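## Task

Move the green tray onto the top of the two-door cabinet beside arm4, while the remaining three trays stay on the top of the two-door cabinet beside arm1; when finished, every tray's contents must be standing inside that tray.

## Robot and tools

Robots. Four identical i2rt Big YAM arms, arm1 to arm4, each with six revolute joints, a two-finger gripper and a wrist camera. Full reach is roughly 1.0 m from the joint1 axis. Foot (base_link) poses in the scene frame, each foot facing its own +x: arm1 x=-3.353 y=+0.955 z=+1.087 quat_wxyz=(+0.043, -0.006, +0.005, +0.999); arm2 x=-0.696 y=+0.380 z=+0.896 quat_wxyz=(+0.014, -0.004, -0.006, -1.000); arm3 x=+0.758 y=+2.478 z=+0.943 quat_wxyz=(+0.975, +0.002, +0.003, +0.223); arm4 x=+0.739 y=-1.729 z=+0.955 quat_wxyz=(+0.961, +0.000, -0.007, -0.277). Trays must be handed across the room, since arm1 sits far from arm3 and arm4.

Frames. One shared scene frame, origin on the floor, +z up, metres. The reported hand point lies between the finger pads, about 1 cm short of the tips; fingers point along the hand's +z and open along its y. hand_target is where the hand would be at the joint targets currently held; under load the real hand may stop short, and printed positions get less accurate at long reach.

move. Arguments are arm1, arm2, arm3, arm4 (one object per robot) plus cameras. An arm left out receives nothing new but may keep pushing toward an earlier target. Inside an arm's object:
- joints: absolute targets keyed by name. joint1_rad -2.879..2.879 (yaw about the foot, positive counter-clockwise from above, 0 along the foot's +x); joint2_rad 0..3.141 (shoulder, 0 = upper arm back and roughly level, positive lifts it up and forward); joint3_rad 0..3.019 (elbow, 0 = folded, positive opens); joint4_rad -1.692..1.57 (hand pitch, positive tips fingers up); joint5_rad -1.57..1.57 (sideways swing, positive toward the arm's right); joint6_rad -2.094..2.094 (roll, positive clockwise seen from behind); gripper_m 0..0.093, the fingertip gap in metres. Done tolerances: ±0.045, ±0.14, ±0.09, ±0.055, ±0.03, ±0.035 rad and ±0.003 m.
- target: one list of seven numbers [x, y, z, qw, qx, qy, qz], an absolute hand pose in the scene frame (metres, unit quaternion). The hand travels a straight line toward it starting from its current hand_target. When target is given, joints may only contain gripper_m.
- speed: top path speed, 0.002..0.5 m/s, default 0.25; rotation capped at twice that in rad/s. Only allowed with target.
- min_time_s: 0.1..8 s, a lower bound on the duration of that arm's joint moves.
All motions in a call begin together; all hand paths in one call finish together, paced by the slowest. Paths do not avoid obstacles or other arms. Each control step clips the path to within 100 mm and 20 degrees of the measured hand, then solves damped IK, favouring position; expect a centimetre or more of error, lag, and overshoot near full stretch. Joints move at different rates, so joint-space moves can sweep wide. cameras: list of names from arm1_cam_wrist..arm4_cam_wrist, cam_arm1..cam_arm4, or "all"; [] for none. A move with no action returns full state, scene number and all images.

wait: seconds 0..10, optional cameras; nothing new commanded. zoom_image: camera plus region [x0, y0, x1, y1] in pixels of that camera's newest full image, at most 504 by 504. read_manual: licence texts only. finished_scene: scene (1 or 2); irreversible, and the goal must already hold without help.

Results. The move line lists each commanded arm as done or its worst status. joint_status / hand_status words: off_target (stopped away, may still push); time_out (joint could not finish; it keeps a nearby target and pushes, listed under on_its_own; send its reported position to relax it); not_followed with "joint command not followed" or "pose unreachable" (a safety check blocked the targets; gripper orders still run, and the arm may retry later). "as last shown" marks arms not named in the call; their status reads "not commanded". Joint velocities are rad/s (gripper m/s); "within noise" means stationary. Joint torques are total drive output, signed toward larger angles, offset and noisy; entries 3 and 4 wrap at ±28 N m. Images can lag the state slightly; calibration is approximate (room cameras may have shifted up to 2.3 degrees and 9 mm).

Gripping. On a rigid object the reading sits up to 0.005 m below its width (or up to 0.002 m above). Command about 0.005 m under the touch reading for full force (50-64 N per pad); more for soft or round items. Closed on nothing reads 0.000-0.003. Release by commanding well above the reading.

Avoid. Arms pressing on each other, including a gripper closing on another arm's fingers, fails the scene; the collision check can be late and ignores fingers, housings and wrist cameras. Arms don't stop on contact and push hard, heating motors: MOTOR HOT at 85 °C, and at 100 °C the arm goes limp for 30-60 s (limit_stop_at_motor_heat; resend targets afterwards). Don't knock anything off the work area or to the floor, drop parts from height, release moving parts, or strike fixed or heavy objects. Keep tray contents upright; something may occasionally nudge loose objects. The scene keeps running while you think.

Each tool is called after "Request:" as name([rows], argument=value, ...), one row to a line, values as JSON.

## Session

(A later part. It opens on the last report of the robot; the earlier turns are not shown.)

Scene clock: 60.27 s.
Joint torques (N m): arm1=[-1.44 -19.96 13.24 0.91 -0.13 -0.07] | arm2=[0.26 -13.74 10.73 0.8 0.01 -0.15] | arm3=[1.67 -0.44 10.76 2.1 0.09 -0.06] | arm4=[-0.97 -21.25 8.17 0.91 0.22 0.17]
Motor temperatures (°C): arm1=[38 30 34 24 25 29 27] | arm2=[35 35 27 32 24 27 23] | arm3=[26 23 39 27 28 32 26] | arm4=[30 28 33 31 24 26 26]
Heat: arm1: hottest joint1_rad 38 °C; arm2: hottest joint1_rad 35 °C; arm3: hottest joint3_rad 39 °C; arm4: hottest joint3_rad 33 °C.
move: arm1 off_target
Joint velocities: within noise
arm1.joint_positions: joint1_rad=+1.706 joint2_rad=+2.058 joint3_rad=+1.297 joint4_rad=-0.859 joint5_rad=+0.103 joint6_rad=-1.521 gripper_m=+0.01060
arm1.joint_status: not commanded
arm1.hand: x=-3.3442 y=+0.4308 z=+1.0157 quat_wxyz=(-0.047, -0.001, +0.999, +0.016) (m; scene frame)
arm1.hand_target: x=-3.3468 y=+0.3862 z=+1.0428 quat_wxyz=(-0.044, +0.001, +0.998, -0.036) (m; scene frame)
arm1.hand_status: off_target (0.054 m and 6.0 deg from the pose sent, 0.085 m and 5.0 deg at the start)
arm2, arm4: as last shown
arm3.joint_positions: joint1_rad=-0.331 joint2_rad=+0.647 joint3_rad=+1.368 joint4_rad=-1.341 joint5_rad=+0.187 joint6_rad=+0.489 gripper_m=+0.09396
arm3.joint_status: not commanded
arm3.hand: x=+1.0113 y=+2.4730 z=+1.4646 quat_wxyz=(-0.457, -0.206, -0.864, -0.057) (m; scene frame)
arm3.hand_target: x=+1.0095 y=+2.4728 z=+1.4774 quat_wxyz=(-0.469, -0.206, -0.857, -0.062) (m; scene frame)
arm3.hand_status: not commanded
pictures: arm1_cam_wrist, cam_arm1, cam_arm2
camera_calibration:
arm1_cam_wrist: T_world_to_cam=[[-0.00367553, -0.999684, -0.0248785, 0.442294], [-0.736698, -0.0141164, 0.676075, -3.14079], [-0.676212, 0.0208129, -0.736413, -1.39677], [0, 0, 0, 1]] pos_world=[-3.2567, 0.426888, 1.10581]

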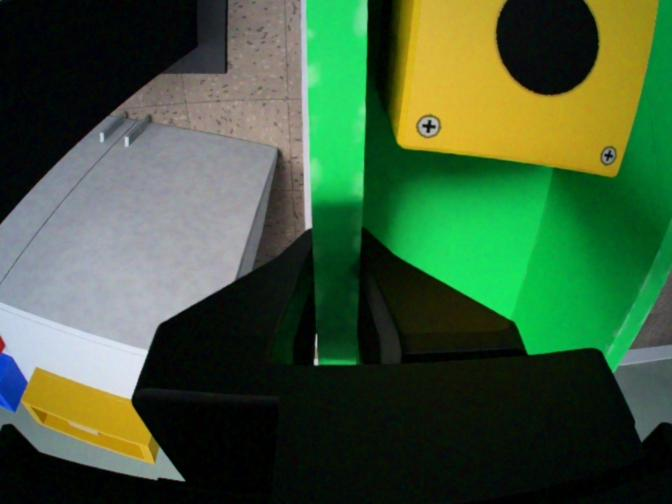

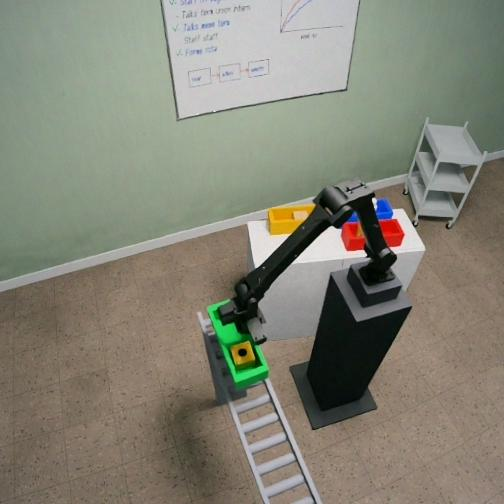

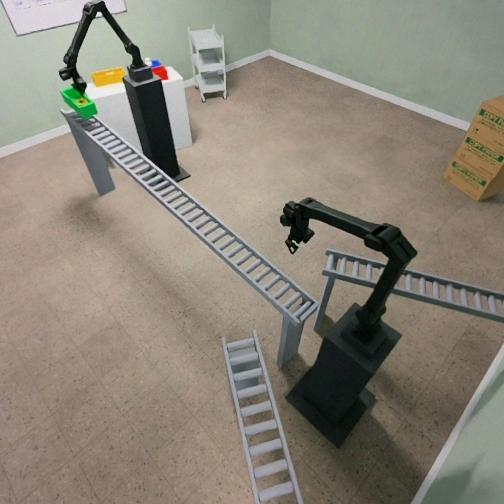

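Request:
move(arm1={"joints": {"joint1_rad": 1.70, "joint2_rad": 2.086, "joint3_rad": 1.375, "joint4_rad": -0.755, "joint5_rad": 0.096, "joint6_rad": -1.529}, "min_time_s": 1.5}, cameras=["cam_arm1", "cam_arm2"])

Request:
zoom_image(camera="cam_arm1", region=[185, 280, 305, 400])

Request:
zoom_image(camera="cam_arm2", region=[40, 50, 130, 140])

Scene clock: 65.00 s.
Joint torques (N m): arm1=[-1.2 -19.9 13.35 1.02 -0.35 -0.09] | arm2=[0.21 -13.86 10.7 0.79 0.01 -0.14] | arm3=[2.02 -0.44 10.67 2.04 0.08 -0.08] | arm4=[-0.97 -21.19 8.18 0.92 0.22 0.17]
Motor temperatures (°C): arm1=[38 30 34 24 25 29 27] | arm2=[35 35 27 32 24 27 23] | arm3=[26 23 39 27 27 32 26] | arm4=[30 29 33 31 23 26 26]
Heat: arm1: hottest joint1_rad 38 °C; arm2: hottest joint1_rad 35 °C; arm3: hottest joint3_rad 39 °C; arm4: hottest joint3_rad 33 °C.
move: arm1 done
Joint velocities: within noise
arm1.joint_positions: joint1_rad=+1.706 joint2_rad=+2.092 joint3_rad=+1.297 joint4_rad=-0.779 joint5_rad=+0.103 joint6_rad=-1.521 gripper_m=+0.01060
arm1.joint_status: all done
arm1.hand: x=-3.3434 y=+0.4181 z=+0.9982 quat_wxyz=(-0.046, +0.000, +0.999, -0.006) (m; scene frame)
arm1.hand_target: x=-3.3438 y=+0.3718 z=+1.0248 quat_wxyz=(-0.040, +0.002, +0.997, -0.060) (m; scene frame)
arm1.hand_status: not commanded
arm2.joint_positions: joint1_rad=-0.108 joint2_rad=+1.563 joint3_rad=+1.282 joint4_rad=-1.296 joint5_rad=+0.002 joint6_rad=-0.141 gripper_m=+0.09396
arm2.joint_status: not commanded
arm2.hand: x=-1.1457 y=+0.4193 z=+1.0548 quat_wxyz=(-0.005, -1.000, -0.030, +0.001) (m; scene frame)
arm2.hand_target: x=-1.1487 y=+0.4222 z=+1.0529 quat_wxyz=(-0.005, -1.000, -0.030, +0.004) (m; scene frame)
arm2.hand_status: not commanded
arm3: as last shown
arm4.joint_positions: joint1_rad=+1.474 joint2_rad=+1.883 joint3_rad=+1.394 joint4_rad=-1.096 joint5_rad=-0.002 joint6_rad=+1.419 gripper_m=+0.09396
arm4.joint_status: not commanded
arm4.hand: x=+1.0662 y=-1.3040 z=+1.0002 quat_wxyz=(-0.004, -0.251, -0.968, +0.006) (m; scene frame)
arm4.hand_target: x=+1.0711 y=-1.3038 z=+1.0023 quat_wxyz=(-0.007, -0.259, -0.966, +0.001) (m; scene frame)
arm4.hand_status: not commanded
pictures: cam_arm1, cam_arm2

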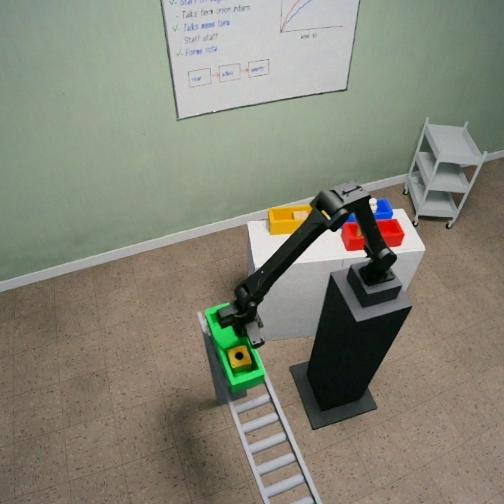

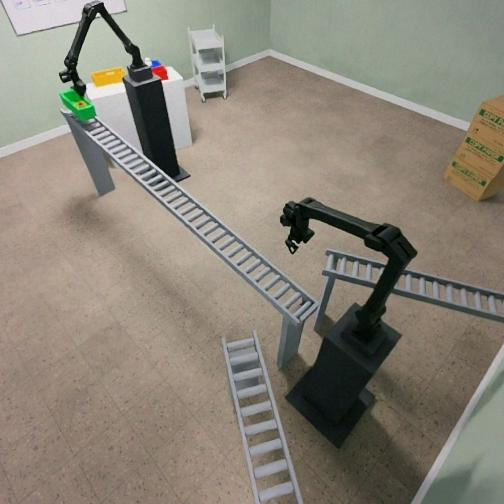

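Scaled by 4.200 from the camera's 504x504 image, which has a finer 720x720 frame.

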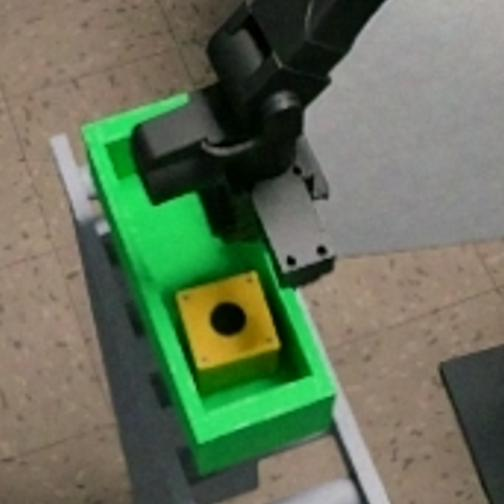

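Scaled by 5.600 from the camera's 504x504 image, which has a finer 720x720 frame.

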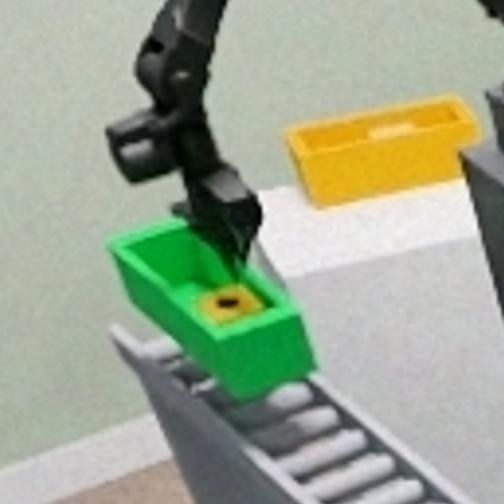

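Request:
move(arm1={"joints": {"joint1_rad": 1.70, "joint2_rad": 2.125, "joint3_rad": 1.364, "joint4_rad": -0.72, "joint5_rad": 0.096, "joint6_rad": -1.529}, "min_time_s": 1.2}, cameras=["cam_arm1", "cam_arm2", "arm1_cam_wrist"])

Request:
zoom_image(camera="cam_arm1", region=[185, 290, 305, 410])

Request:
zoom_image(camera="cam_arm2", region=[50, 70, 130, 150])

Scene clock: 69.90 s.
Joint torques (N m): arm1=[-0.91 -20.07 12.14 1.11 -0.31 -0.05] | arm2=[0.15 -13.86 10.73 0.8 0 -0.14] | arm3=[2.26 -0.38 10.7 2.1 0.09 -0.04] | arm4=[-1.08 -21.19 8.2 0.91 0.22 0.18]
Motor temperatures (°C): arm1=[38 31 34 24 25 29 27] | arm2=[35 35 27 32 24 27 23] | arm3=[26 23 40 27 27 32 26] | arm4=[30 29 33 31 23 26 26]
Heat: arm1: hottest joint1_rad 38 °C; arm2: hottest joint1_rad 35 °C; arm3: hottest joint3_rad 40 °C; arm4: hottest joint3_rad 33 °C.
move: arm1 done
Joint velocities: within noise
arm1.joint_positions: joint1_rad=+1.706 joint2_rad=+2.132 joint3_rad=+1.297 joint4_rad=-0.744 joint5_rad=+0.103 joint6_rad=-1.521 gripper_m=+0.01060
arm1.joint_status: all done
arm1.hand: x=-3.3432 y=+0.4184 z=+0.9779 quat_wxyz=(-0.046, +0.000, +0.999, -0.004) (m; scene frame)
arm1.hand_target: x=-3.3437 y=+0.3765 z=+1.0005 quat_wxyz=(-0.040, +0.002, +0.998, -0.052) (m; scene frame)
arm1.hand_status: not commanded
arm2, arm3, arm4: as last shown
pictures: arm1_cam_wrist, cam_arm1, cam_arm2
camera_calibration:
arm1_cam_wrist: T_world_to_cam=[[-0.0041537, -0.999846, 0.017034, 0.386535], [-0.738086, 0.0145583, 0.67455, -3.12988], [-0.674694, -0.00977065, -0.738033, -1.40417], [0, 0, 0, 1]] pos_world=[-3.2559, 0.418322, 1.06835]

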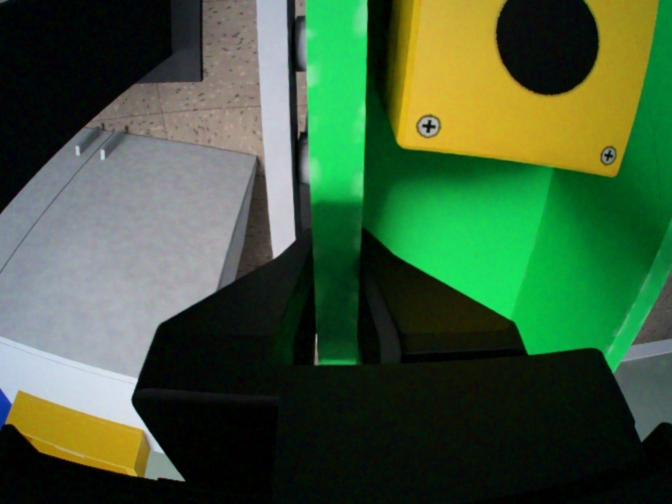

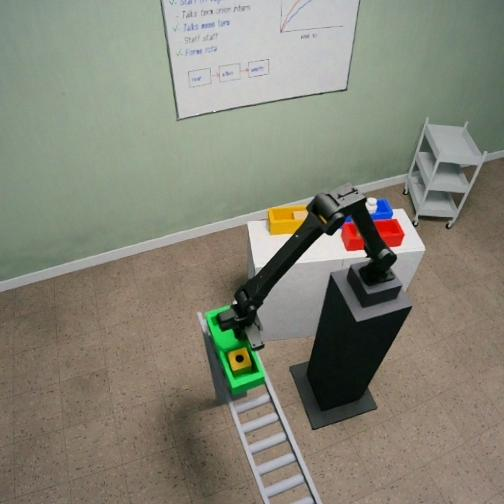

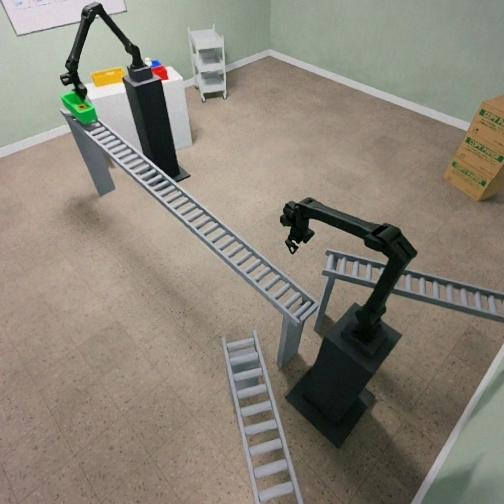

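Scaled by 4.200 from the camera's 504x504 image, which has a finer 720x720 frame.

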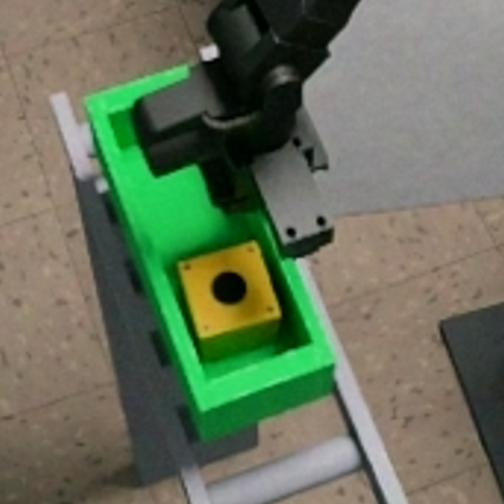

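Scaled by 6.300 from the camera's 504x504 image, which has a finer 720x720 frame.

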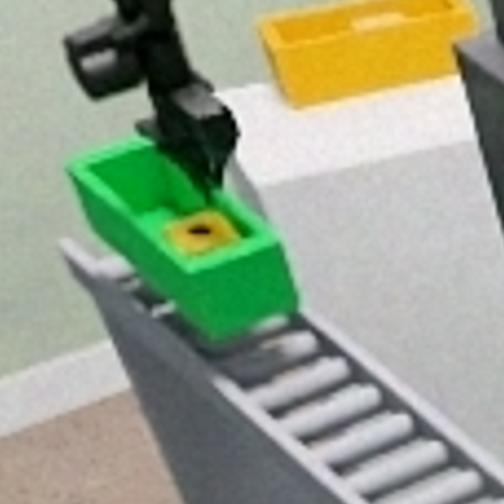

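Request:
zoom_image(camera="cam_arm1", region=[222, 360, 292, 420])

Request:
zoom_image(camera="arm1_cam_wrist", region=[230, 0, 430, 240])

Scaled by 7.200 from the camera's 504x504 image, which has a finer 720x720 frame.

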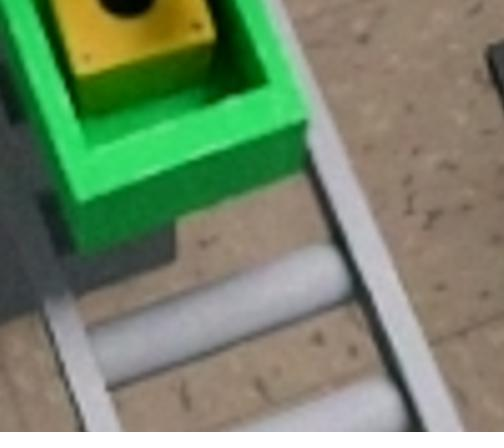

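Scaled by 2.100 from the camera's 672x504 image, which has a finer 960x720 frame.

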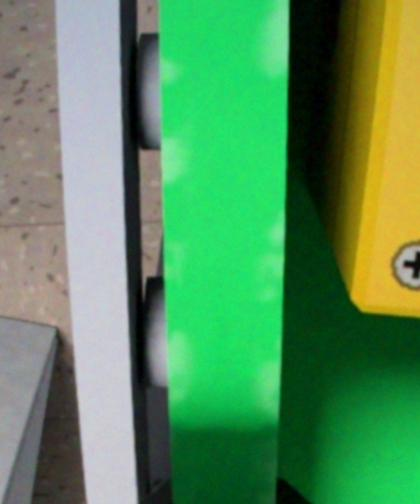

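Request:
move(arm1={"joints": {"joint1_rad": 1.70, "joint2_rad": 2.174, "joint3_rad": 1.366, "joint4_rad": -0.684, "joint5_rad": 0.096, "joint6_rad": -1.529}, "min_time_s": 1.2}, cameras=["cam_arm1", "cam_arm2", "arm1_cam_wrist"])

Request:
zoom_image(camera="cam_arm1", region=[190, 300, 290, 420])

Request:
zoom_image(camera="arm1_cam_wrist", region=[230, 0, 430, 240])

Request:
zoom_image(camera="cam_arm2", region=[50, 75, 120, 145])

Scene clock: 76.87 s.
Joint torques (N m): arm1=[-0.85 -19.96 11.79 0.91 -0.35 -0.08] | arm2=[0.15 -13.86 10.76 0.8 0 -0.14] | arm3=[1.79 -0.03 10.73 2.03 0.07 -0.08] | arm4=[-1.03 -21.36 8.2 0.92 0.22 0.17]
Motor temperatures (°C): arm1=[38 31 34 24 25 29 27] | arm2=[35 36 27 32 24 27 23] | arm3=[26 23 40 27 27 32 26] | arm4=[30 29 33 31 23 26 26]
Heat: arm1: hottest joint1_rad 38 °C; arm2: hottest joint2_rad 36 °C; arm3: hottest joint3_rad 40 °C; arm4: hottest joint3_rad 33 °C.
move: arm1 done
Joint velocities: within noise
arm1.joint_positions: joint1_rad=+1.706 joint2_rad=+2.181 joint3_rad=+1.297 joint4_rad=-0.707 joint5_rad=+0.103 joint6_rad=-1.521 gripper_m=+0.01060
arm1.joint_status: all done
arm1.hand: x=-3.3430 y=+0.4217 z=+0.9526 quat_wxyz=(-0.046, +0.000, +0.999, +0.002) (m; scene frame)
arm1.hand_target: x=-3.3435 y=+0.3779 z=+0.9745 quat_wxyz=(-0.040, +0.001, +0.998, -0.047) (m; scene frame)
arm1.hand_status: not commanded
arm2, arm3, arm4: as last shown
pictures: arm1_cam_wrist, cam_arm1, cam_arm2
camera_calibration:
arm1_cam_wrist: T_world_to_cam=[[-0.00404621, -0.99998, 0.00485487, 0.402196], [-0.737683, 0.00626256, 0.675118, -3.10842], [-0.675135, -0.000849689, -0.737694, -1.42831], [0, 0, 0, 1]] pos_world=[-3.2557, 0.420441, 1.04294]

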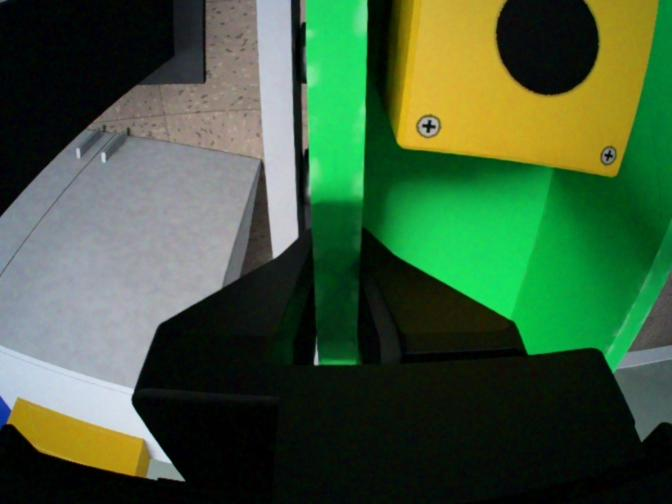

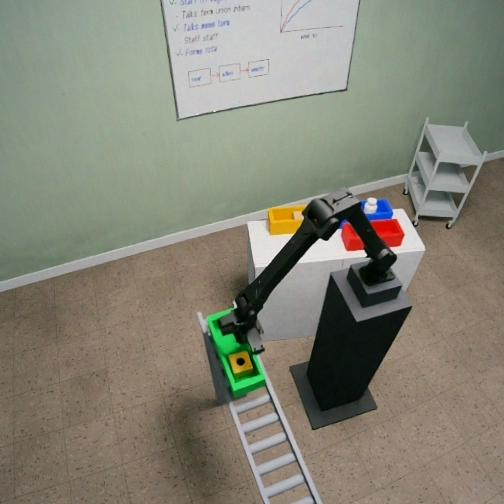

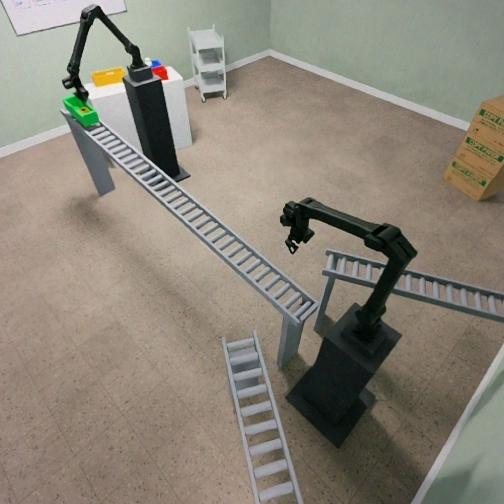

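Scaled by 4.200 from the camera's 504x504 image, which has a finer 720x720 frame.

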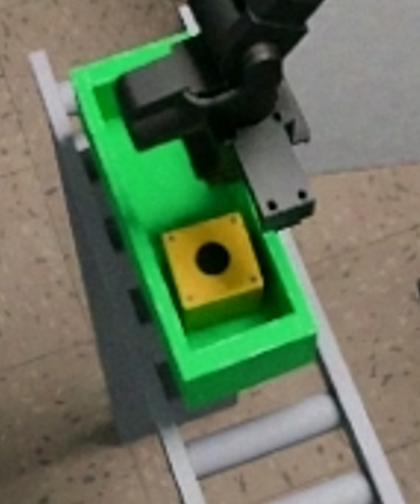

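Scaled by 2.100 from the camera's 672x504 image, which has a finer 960x720 frame.

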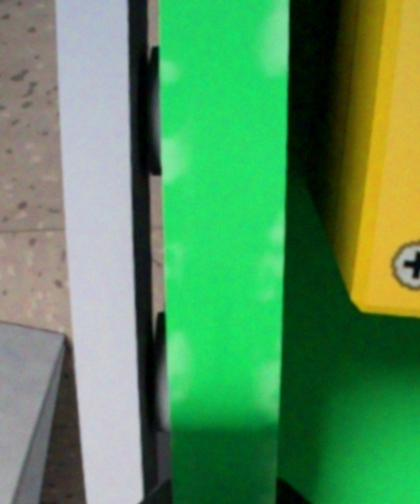

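Scaled by 7.200 from the camera's 504x504 image, which has a finer 720x720 frame.

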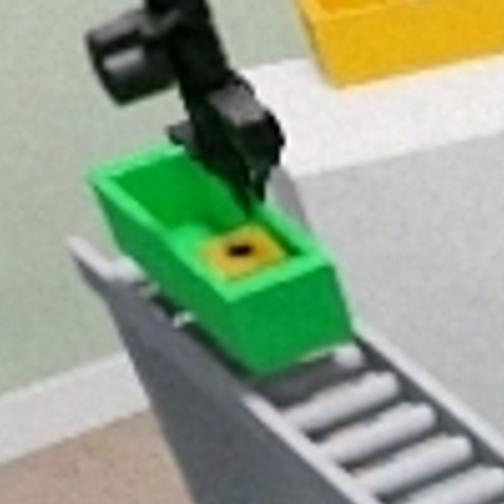

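Request:
zoom_image(camera="cam_arm1", region=[222, 365, 292, 425])

Request:
zoom_image(camera="cam_arm2", region=[60, 95, 110, 145])

Request:
zoom_image(camera="cam_arm1", region=[190, 305, 250, 365])

Scaled by 7.200 from the camera's 504x504 image, which has a finer 720x720 frame.

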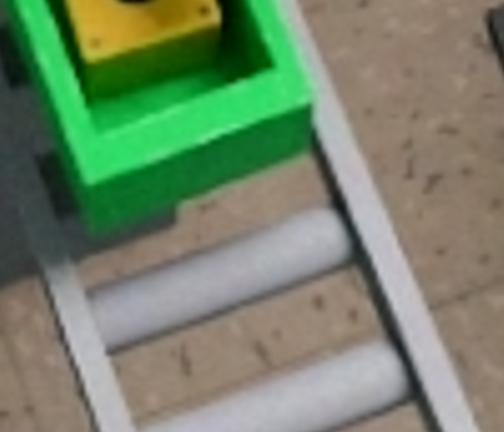

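Scaled by 10.080 from the camera's 504x504 image, which has a finer 720x720 frame.

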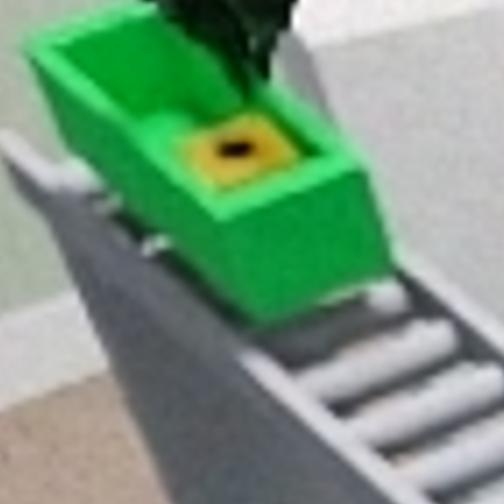

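Scaled by 8.400 from the camera's 504x504 image, which has a finer 720x720 frame.

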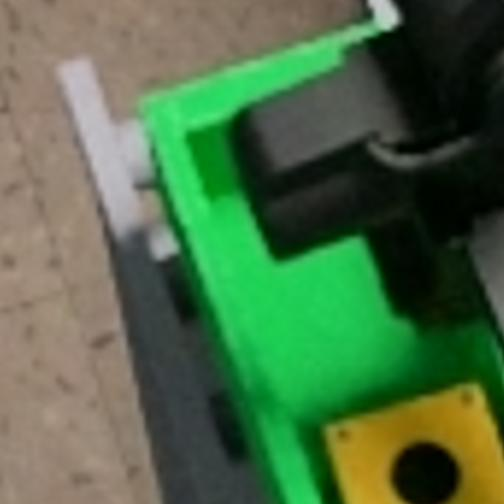

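Request:
move(arm1={"joints": {"joint1_rad": 1.70, "joint2_rad": 2.2155, "joint3_rad": 1.363, "joint4_rad": -0.636, "joint5_rad": 0.096, "joint6_rad": -1.529}, "min_time_s": 1.2}, cameras=["cam_arm1", "cam_arm2", "arm1_cam_wrist"])

Request:
zoom_image(camera="cam_arm1", region=[222, 365, 292, 425])

Request:
zoom_image(camera="cam_arm2", region=[60, 95, 110, 145])

Request:
zoom_image(camera="arm1_cam_wrist", region=[230, 0, 430, 240])

Scene clock: 81.77 s.
Joint torques (N m): arm1=[-0.85 -20.37 11.34 0.81 -0.33 -0.06] | arm2=[0.03 -13.92 10.7 0.81 0 -0.14] | arm3=[1.85 -0.38 10.74 2.02 0.07 -0.06] | arm4=[-1.03 -21.3 8.2 0.92 0.22 0.17]
Motor temperatures (°C): arm1=[38 32 35 24 25 29 27] | arm2=[34 36 28 32 24 27 23] | arm3=[26 23 40 27 27 32 26] | arm4=[30 29 33 31 23 26 26]
Heat: arm1: hottest joint1_rad 38 °C; arm2: hottest joint2_rad 36 °C; arm3: hottest joint3_rad 40 °C; arm4: hottest joint3_rad 33 °C.
move: arm1 done
Joint velocities: within noise
arm1.joint_positions: joint1_rad=+1.706 joint2_rad=+2.221 joint3_rad=+1.297 joint4_rad=-0.660 joint5_rad=+0.103 joint6_rad=-1.521 gripper_m=+0.01060
arm1.joint_status: all done
arm1.hand: x=-3.3428 y=+0.4211 z=+0.9318 quat_wxyz=(-0.046, +0.000, +0.999, -0.002) (m; scene frame)
arm1.hand_target: x=-3.3432 y=+0.3782 z=+0.9518 quat_wxyz=(-0.040, +0.002, +0.998, -0.049) (m; scene frame)
arm1.hand_status: not commanded
arm2, arm3, arm4: as last shown
pictures: arm1_cam_wrist, cam_arm1, cam_arm2
camera_calibration:
arm1_cam_wrist: T_world_to_cam=[[-0.00414978, -0.999923, 0.011721, 0.395007], [-0.73788, 0.0109727, 0.674843, -3.09657], [-0.674919, -0.00584827, -0.737868, -1.44053], [0, 0, 0, 1]] pos_world=[-3.2555, 0.42053, 1.02215]

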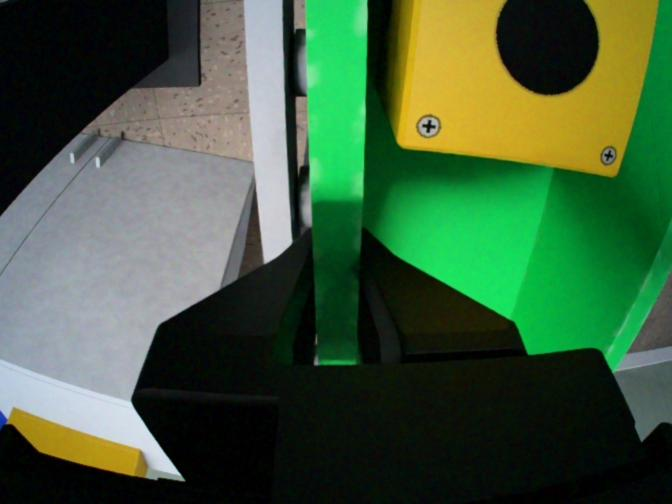

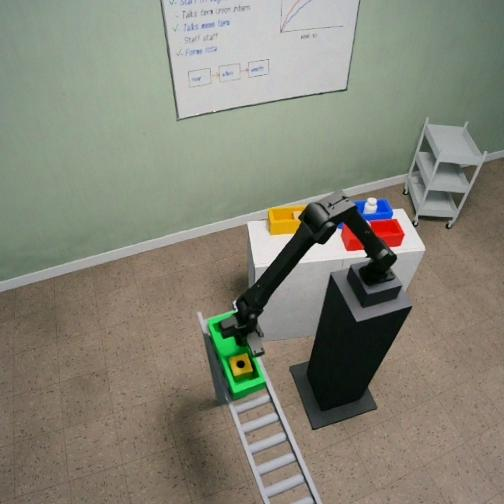

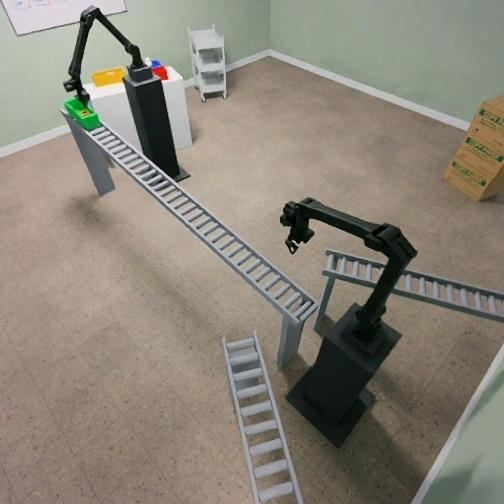

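Scaled by 7.200 from the camera's 504x504 image, which has a finer 720x720 frame.

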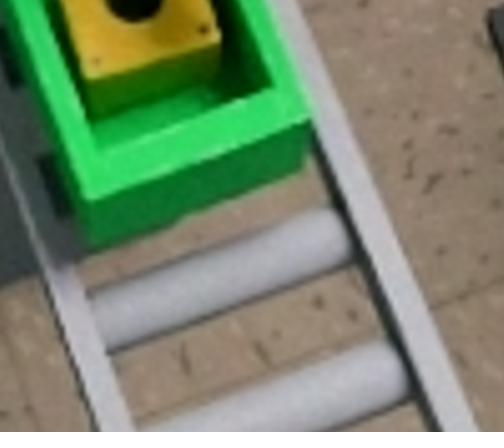

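Scaled by 10.080 from the camera's 504x504 image, which has a finer 720x720 frame.

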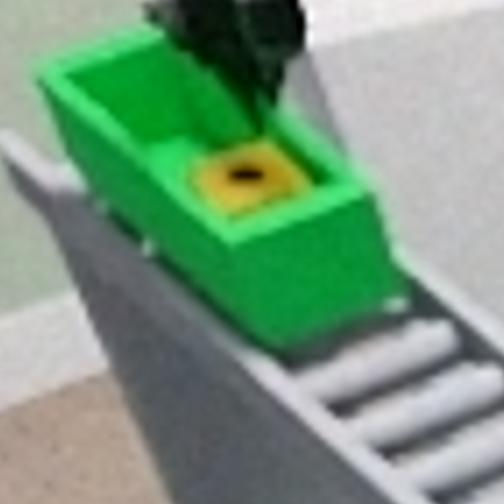

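Scaled by 2.100 from the camera's 672x504 image, which has a finer 960x720 frame.

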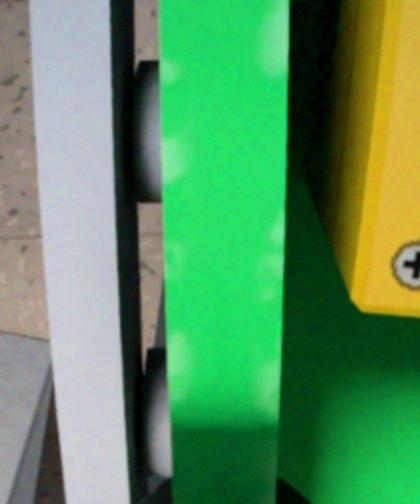

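Request:
move(arm1={"joints": {"joint1_rad": 1.70, "joint2_rad": 2.2555, "joint3_rad": 1.361, "joint4_rad": -0.592, "joint5_rad": 0.096, "joint6_rad": -1.529}, "min_time_s": 1.2}, cameras=["cam_arm1", "cam_arm2", "arm1_cam_wrist"])

Request:
zoom_image(camera="cam_arm1", region=[222, 365, 292, 425])

Request:
zoom_image(camera="cam_arm2", region=[60, 95, 110, 145])

Scene clock: 84.47 s.
Joint torques (N m): arm1=[-0.79 -19.96 10.84 1.16 -0.23 -0.09] | arm2=[0.15 -13.98 10.67 0.76 0 -0.14] | arm3=[1.9 -0.09 10.8 1.96 0.1 -0.06] | arm4=[-1.03 -21.3 8.18 0.92 0.23 0.17]
Motor temperatures (°C): arm1=[38 32 35 24 25 29 27] | arm2=[34 36 28 32 24 27 23] | arm3=[26 23 40 27 27 32 26] | arm4=[30 29 33 31 23 26 26]
Heat: arm1: hottest joint1_rad 38 °C; arm2: hottest joint2_rad 36 °C; arm3: hottest joint3_rad 40 °C; arm4: hottest joint3_rad 33 °C.
move: arm1 done
Joint velocities: within noise
arm1.joint_positions: joint1_rad=+1.706 joint2_rad=+2.256 joint3_rad=+1.297 joint4_rad=-0.618 joint5_rad=+0.100 joint6_rad=-1.521 gripper_m=+0.01060
arm1.joint_status: all done
arm1.hand: x=-3.3420 y=+0.4209 z=+0.9141 quat_wxyz=(-0.044, +0.000, +0.999, -0.006) (m; scene frame)
arm1.hand_target: x=-3.3430 y=+0.3795 z=+0.9300 quat_wxyz=(-0.040, +0.002, +0.998, -0.050) (m; scene frame)
arm1.hand_status: not commanded
arm2, arm3, arm4: as last shown
pictures: arm1_cam_wrist, cam_arm1, cam_arm2
camera_calibration:
arm1_cam_wrist: T_world_to_cam=[[-0.0042219, -0.999808, 0.019145, 0.387959], [-0.740483, 0.0159926, 0.671885, -3.09209], [-0.672062, -0.0113399, -0.740408, -1.43885], [0, 0, 0, 1]] pos_world=[-3.25499, 0.421018, 1.00476]

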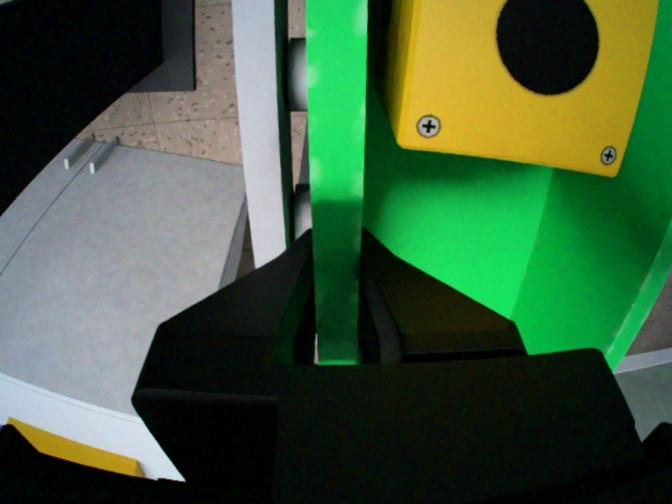

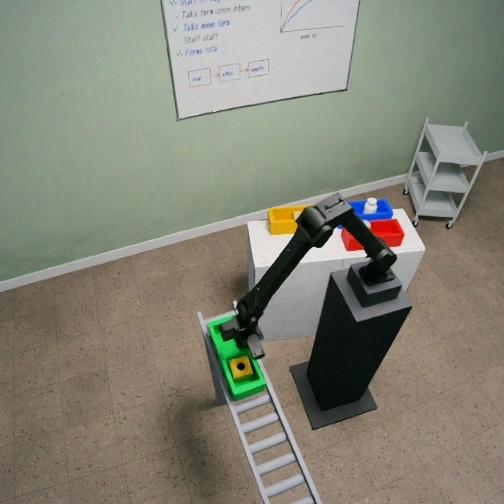

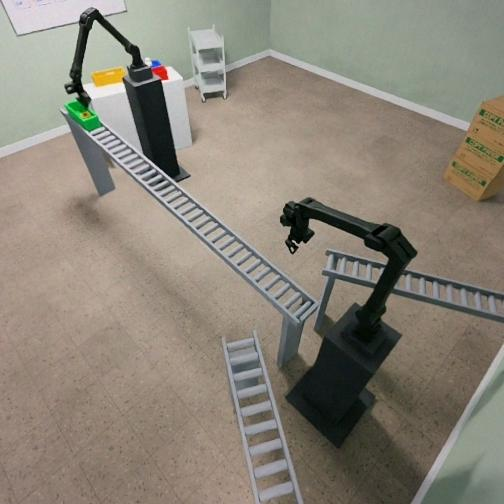

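Scaled by 7.200 from the camera's 504x504 image, which has a finer 720x720 frame.

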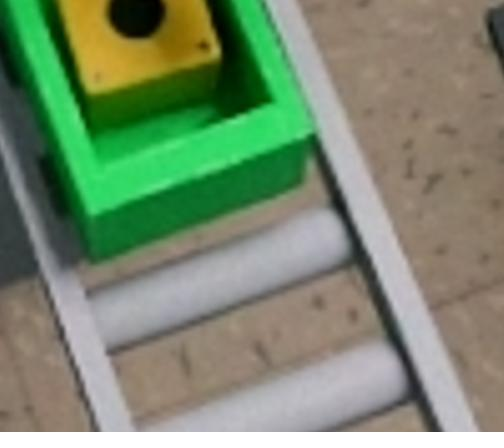

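Scaled by 10.080 from the camera's 504x504 image, which has a finer 720x720 frame.

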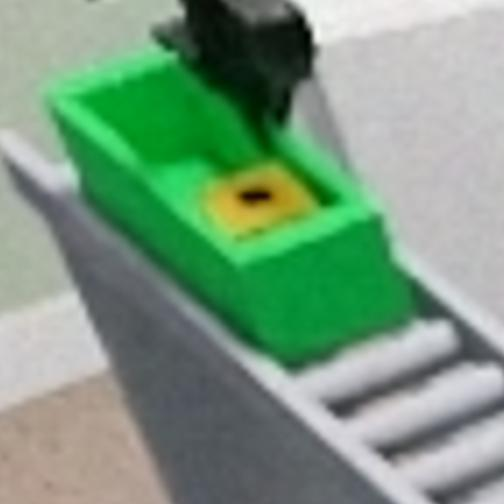

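Request:
move(arm1={"joints": {"joint1_rad": 1.70, "joint2_rad": 2.278, "joint3_rad": 1.361, "joint4_rad": -0.568, "joint5_rad": 0.096, "joint6_rad": -1.529}, "min_time_s": 1.0}, cameras=["cam_arm1", "cam_arm2"])

Request:
zoom_image(camera="cam_arm1", region=[190, 300, 290, 420])

Request:
zoom_image(camera="cam_arm2", region=[60, 95, 110, 145])

Scene clock: 86.50 s.
Joint torques (N m): arm1=[-1.03 -19.19 10.5 1.46 0.06 -0.05] | arm2=[0.21 -13.98 10.73 0.76 0.01 -0.14] | arm3=[1.44 -0.26 10.78 2.07 0.07 -0.06] | arm4=[-0.91 -21.3 8.21 0.92 0.23 0.17]
Motor temperatures (°C): arm1=[38 32 35 24 25 29 27] | arm2=[34 36 28 32 24 27 23] | arm3=[26 23 40 27 27 31 26] | arm4=[30 29 33 31 23 26 26]
Heat: arm1: hottest joint1_rad 38 °C; arm2: hottest joint2_rad 36 °C; arm3: hottest joint3_rad 40 °C; arm4: hottest joint3_rad 33 °C.
move: arm1 done
Joint velocities: within noise
arm1.joint_positions: joint1_rad=+1.706 joint2_rad=+2.262 joint3_rad=+1.303 joint4_rad=-0.602 joint5_rad=+0.092 joint6_rad=-1.526 gripper_m=+0.01060
arm1.joint_status: all done
arm1.hand: x=-3.3403 y=+0.4159 z=+0.9120 quat_wxyz=(-0.040, -0.002, +0.999, -0.013) (m; scene frame)
arm1.hand_target: x=-3.3429 y=+0.3802 z=+0.9181 quat_wxyz=(-0.040, +0.002, +0.998, -0.050) (m; scene frame)
arm1.hand_status: not commanded
arm2, arm3, arm4: as last shown
pictures: cam_arm1, cam_arm2

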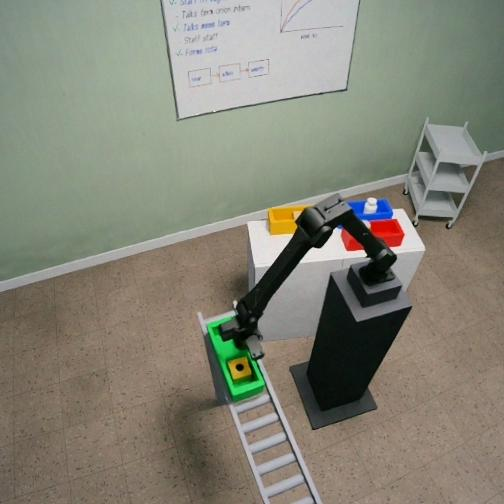

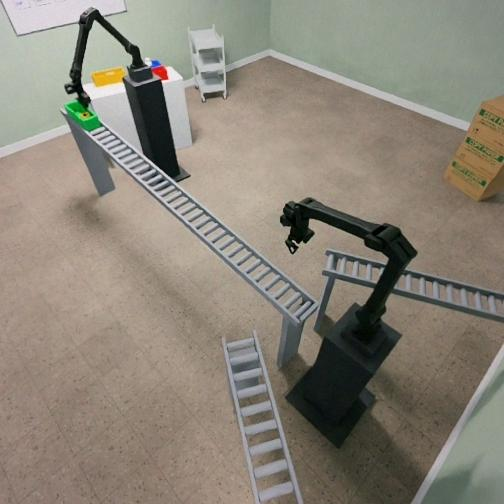

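Scaled by 4.200 from the camera's 504x504 image, which has a finer 720x720 frame.

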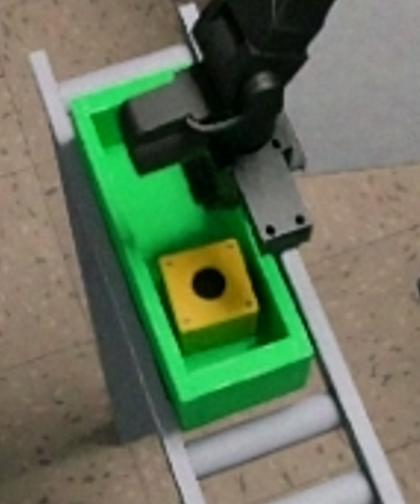

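Scaled by 10.080 from the camera's 504x504 image, which has a finer 720x720 frame.

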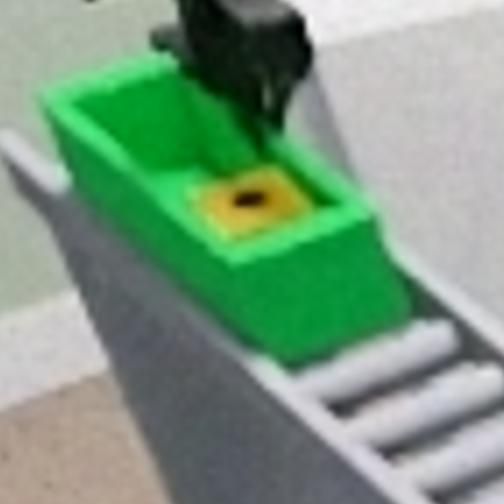

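Request:
zoom_image(camera="cam_arm1", region=[195, 310, 275, 420])

Request:
zoom_image(camera="cam_arm1", region=[222, 365, 282, 425])

Scaled by 4.582 from the camera's 504x504 image, which has a finer 720x720 frame.

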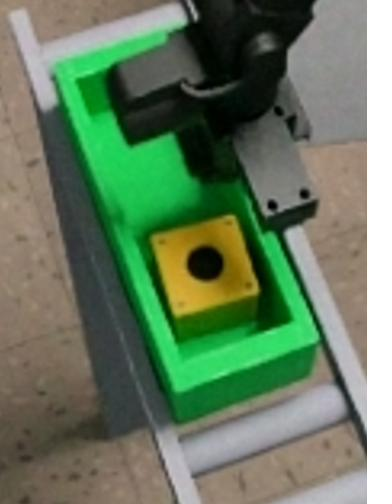

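Scaled by 8.400 from the camera's 504x504 image, which has a finer 720x720 frame.

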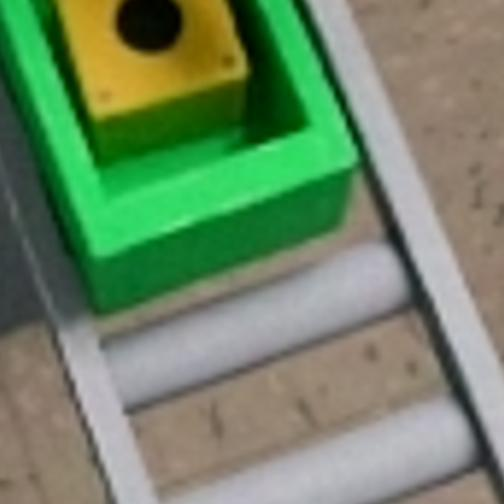

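Request:
move(arm1={"joints": {"joint1_rad": 1.70, "joint2_rad": 2.274, "joint3_rad": 1.361, "joint4_rad": -0.612, "joint5_rad": 0.086, "joint6_rad": -1.529}, "min_time_s": 0.8}, cameras=["cam_arm1", "cam_arm2", "arm1_cam_wrist"])

Request:
zoom_image(camera="cam_arm1", region=[195, 310, 285, 420])

Scene clock: 91.60 s.
Joint torques (N m): arm1=[-1.14 -19.14 10.28 0.08 -0.11 -0.03] | arm2=[0.09 -13.86 10.71 0.79 0 -0.14] | arm3=[1.85 -0.5 10.81 2.07 0.08 -0.08] | arm4=[-1.08 -21.3 8.2 0.91 0.23 0.16]
Motor temperatures (°C): arm1=[38 32 35 24 25 29 27] | arm2=[34 36 28 32 24 27 23] | arm3=[26 23 40 27 27 31 26] | arm4=[30 29 33 30 23 26 26]
Heat: arm1: hottest joint1_rad 38 °C; arm2: hottest joint2_rad 36 °C; arm3: hottest joint3_rad 40 °C; arm4: hottest joint3_rad 33 °C.
move: arm1 done
Joint velocities: within noise
arm1.joint_positions: joint1_rad=+1.706 joint2_rad=+2.264 joint3_rad=+1.306 joint4_rad=-0.605 joint5_rad=+0.087 joint6_rad=-1.526 gripper_m=+0.01060
arm1.joint_status: all done
arm1.hand: x=-3.3394 y=+0.4159 z=+0.9115 quat_wxyz=(-0.037, -0.002, +0.999, -0.011) (m; scene frame)
arm1.hand_target: x=-3.3417 y=+0.3900 z=+0.9191 quat_wxyz=(-0.036, +0.000, +0.999, -0.030) (m; scene frame)
arm1.hand_status: not commanded
arm2, arm3, arm4: as last shown
pictures: arm1_cam_wrist, cam_arm1, cam_arm2
camera_calibration:
arm1_cam_wrist: T_world_to_cam=[[-0.000023279, -0.999543, 0.0302436, 0.386799], [-0.749552, 0.020037, 0.661642, -3.11105], [-0.661945, -0.0226537, -0.74921, -1.39254], [0, 0, 0, 1]] pos_world=[-3.25367, 0.417412, 1.0034]

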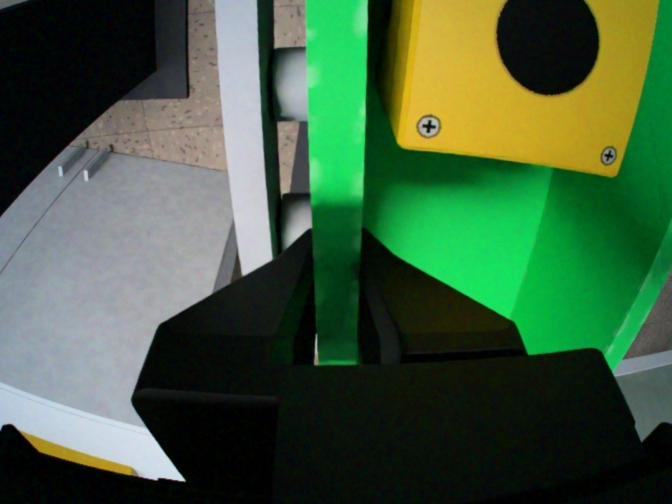

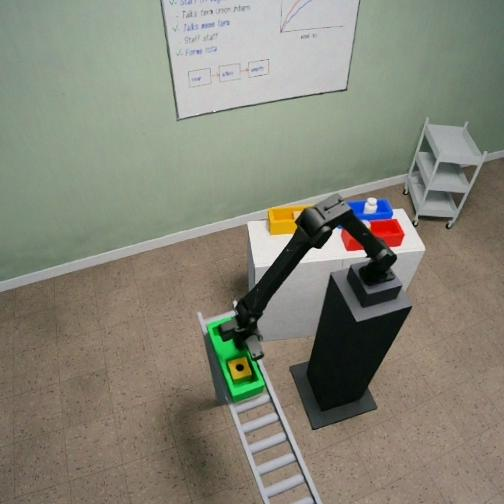

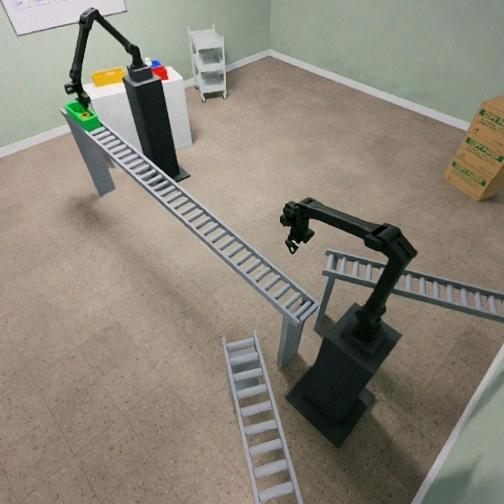

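Scaled by 4.582 from the camera's 504x504 image, which has a finer 720x720 frame.

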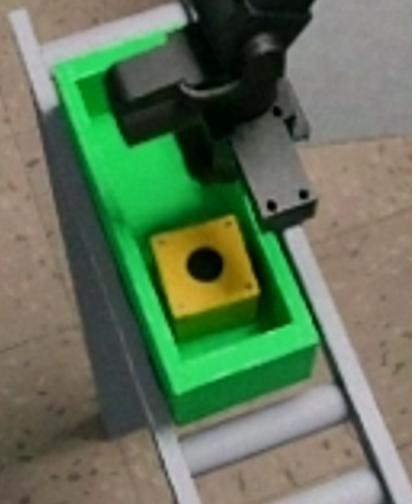

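Request:
move(arm1={"target": [-3.342, 0.405, 1.06, -0.036, 0.0, 0.999, -0.030], "speed": 0.4, "joints": {"gripper_m": 0.085}}, cameras=["cam_arm1", "cam_arm2"])

Scene clock: 94.53 s.
Joint torques (N m): arm1=[-0.67 -16.26 9.39 -0.16 -0.11 -0.01] | arm2=[0.21 -13.92 10.73 0.79 0 -0.15] | arm3=[1.61 -0.21 10.81 2.03 0.09 -0.04] | arm4=[-0.97 -21.25 8.21 0.91 0.23 0.17]
Motor temperatures (°C): arm1=[38 32 35 24 25 28 27] | arm2=[34 36 28 32 24 27 23] | arm3=[26 23 40 27 27 31 26] | arm4=[30 29 33 30 23 26 26]
Heat: arm1: hottest joint1_rad 38 °C; arm2: hottest joint2_rad 36 °C; arm3: hottest joint3_rad 40 °C; arm4: hottest joint3_rad 33 °C.
move: arm1 done
Joint velocities: within noise
arm1.joint_positions: joint1_rad=+1.706 joint2_rad=+1.962 joint3_rad=+1.307 joint4_rad=-0.849 joint5_rad=+0.087 joint6_rad=-1.526 gripper_m=+0.08493
arm1.joint_status: all done
arm1.hand: x=-3.3407 y=+0.4066 z=+1.0683 quat_wxyz=(-0.036, -0.001, +0.999, -0.041) (m; scene frame)
arm1.hand_target: x=-3.3419 y=+0.4053 z=+1.0600 quat_wxyz=(-0.036, +0.000, +0.999, -0.030) (m; scene frame)
arm1.hand_status: done (0.009 m and 1.3 deg from the pose sent, 0.149 m and 2.2 deg at the start)
arm2, arm4: as last shown
arm3.joint_positions: joint1_rad=-0.331 joint2_rad=+0.647 joint3_rad=+1.368 joint4_rad=-1.341 joint5_rad=+0.187 joint6_rad=+0.489 gripper_m=+0.09396
arm3.joint_status: not commanded
arm3.hand: x=+1.0113 y=+2.4730 z=+1.4646 quat_wxyz=(-0.457, -0.206, -0.864, -0.057) (m; scene frame)
arm3.hand_target: x=+1.0095 y=+2.4728 z=+1.4774 quat_wxyz=(-0.469, -0.206, -0.857, -0.062) (m; scene frame)
arm3.hand_status: not commanded
pictures: cam_arm1, cam_arm2

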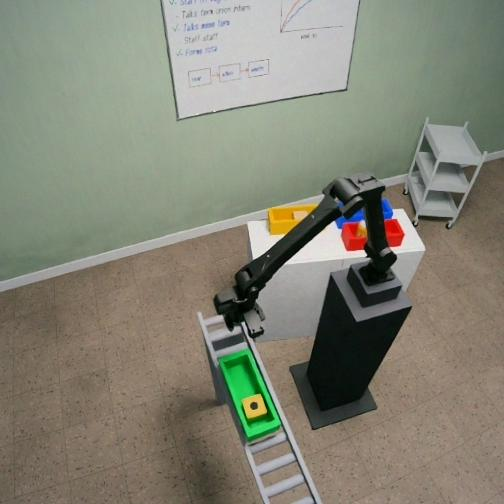

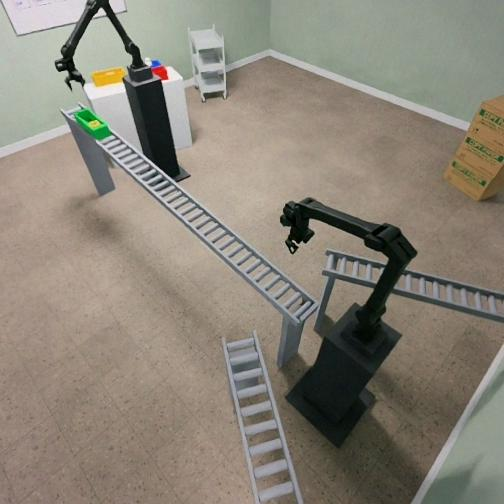

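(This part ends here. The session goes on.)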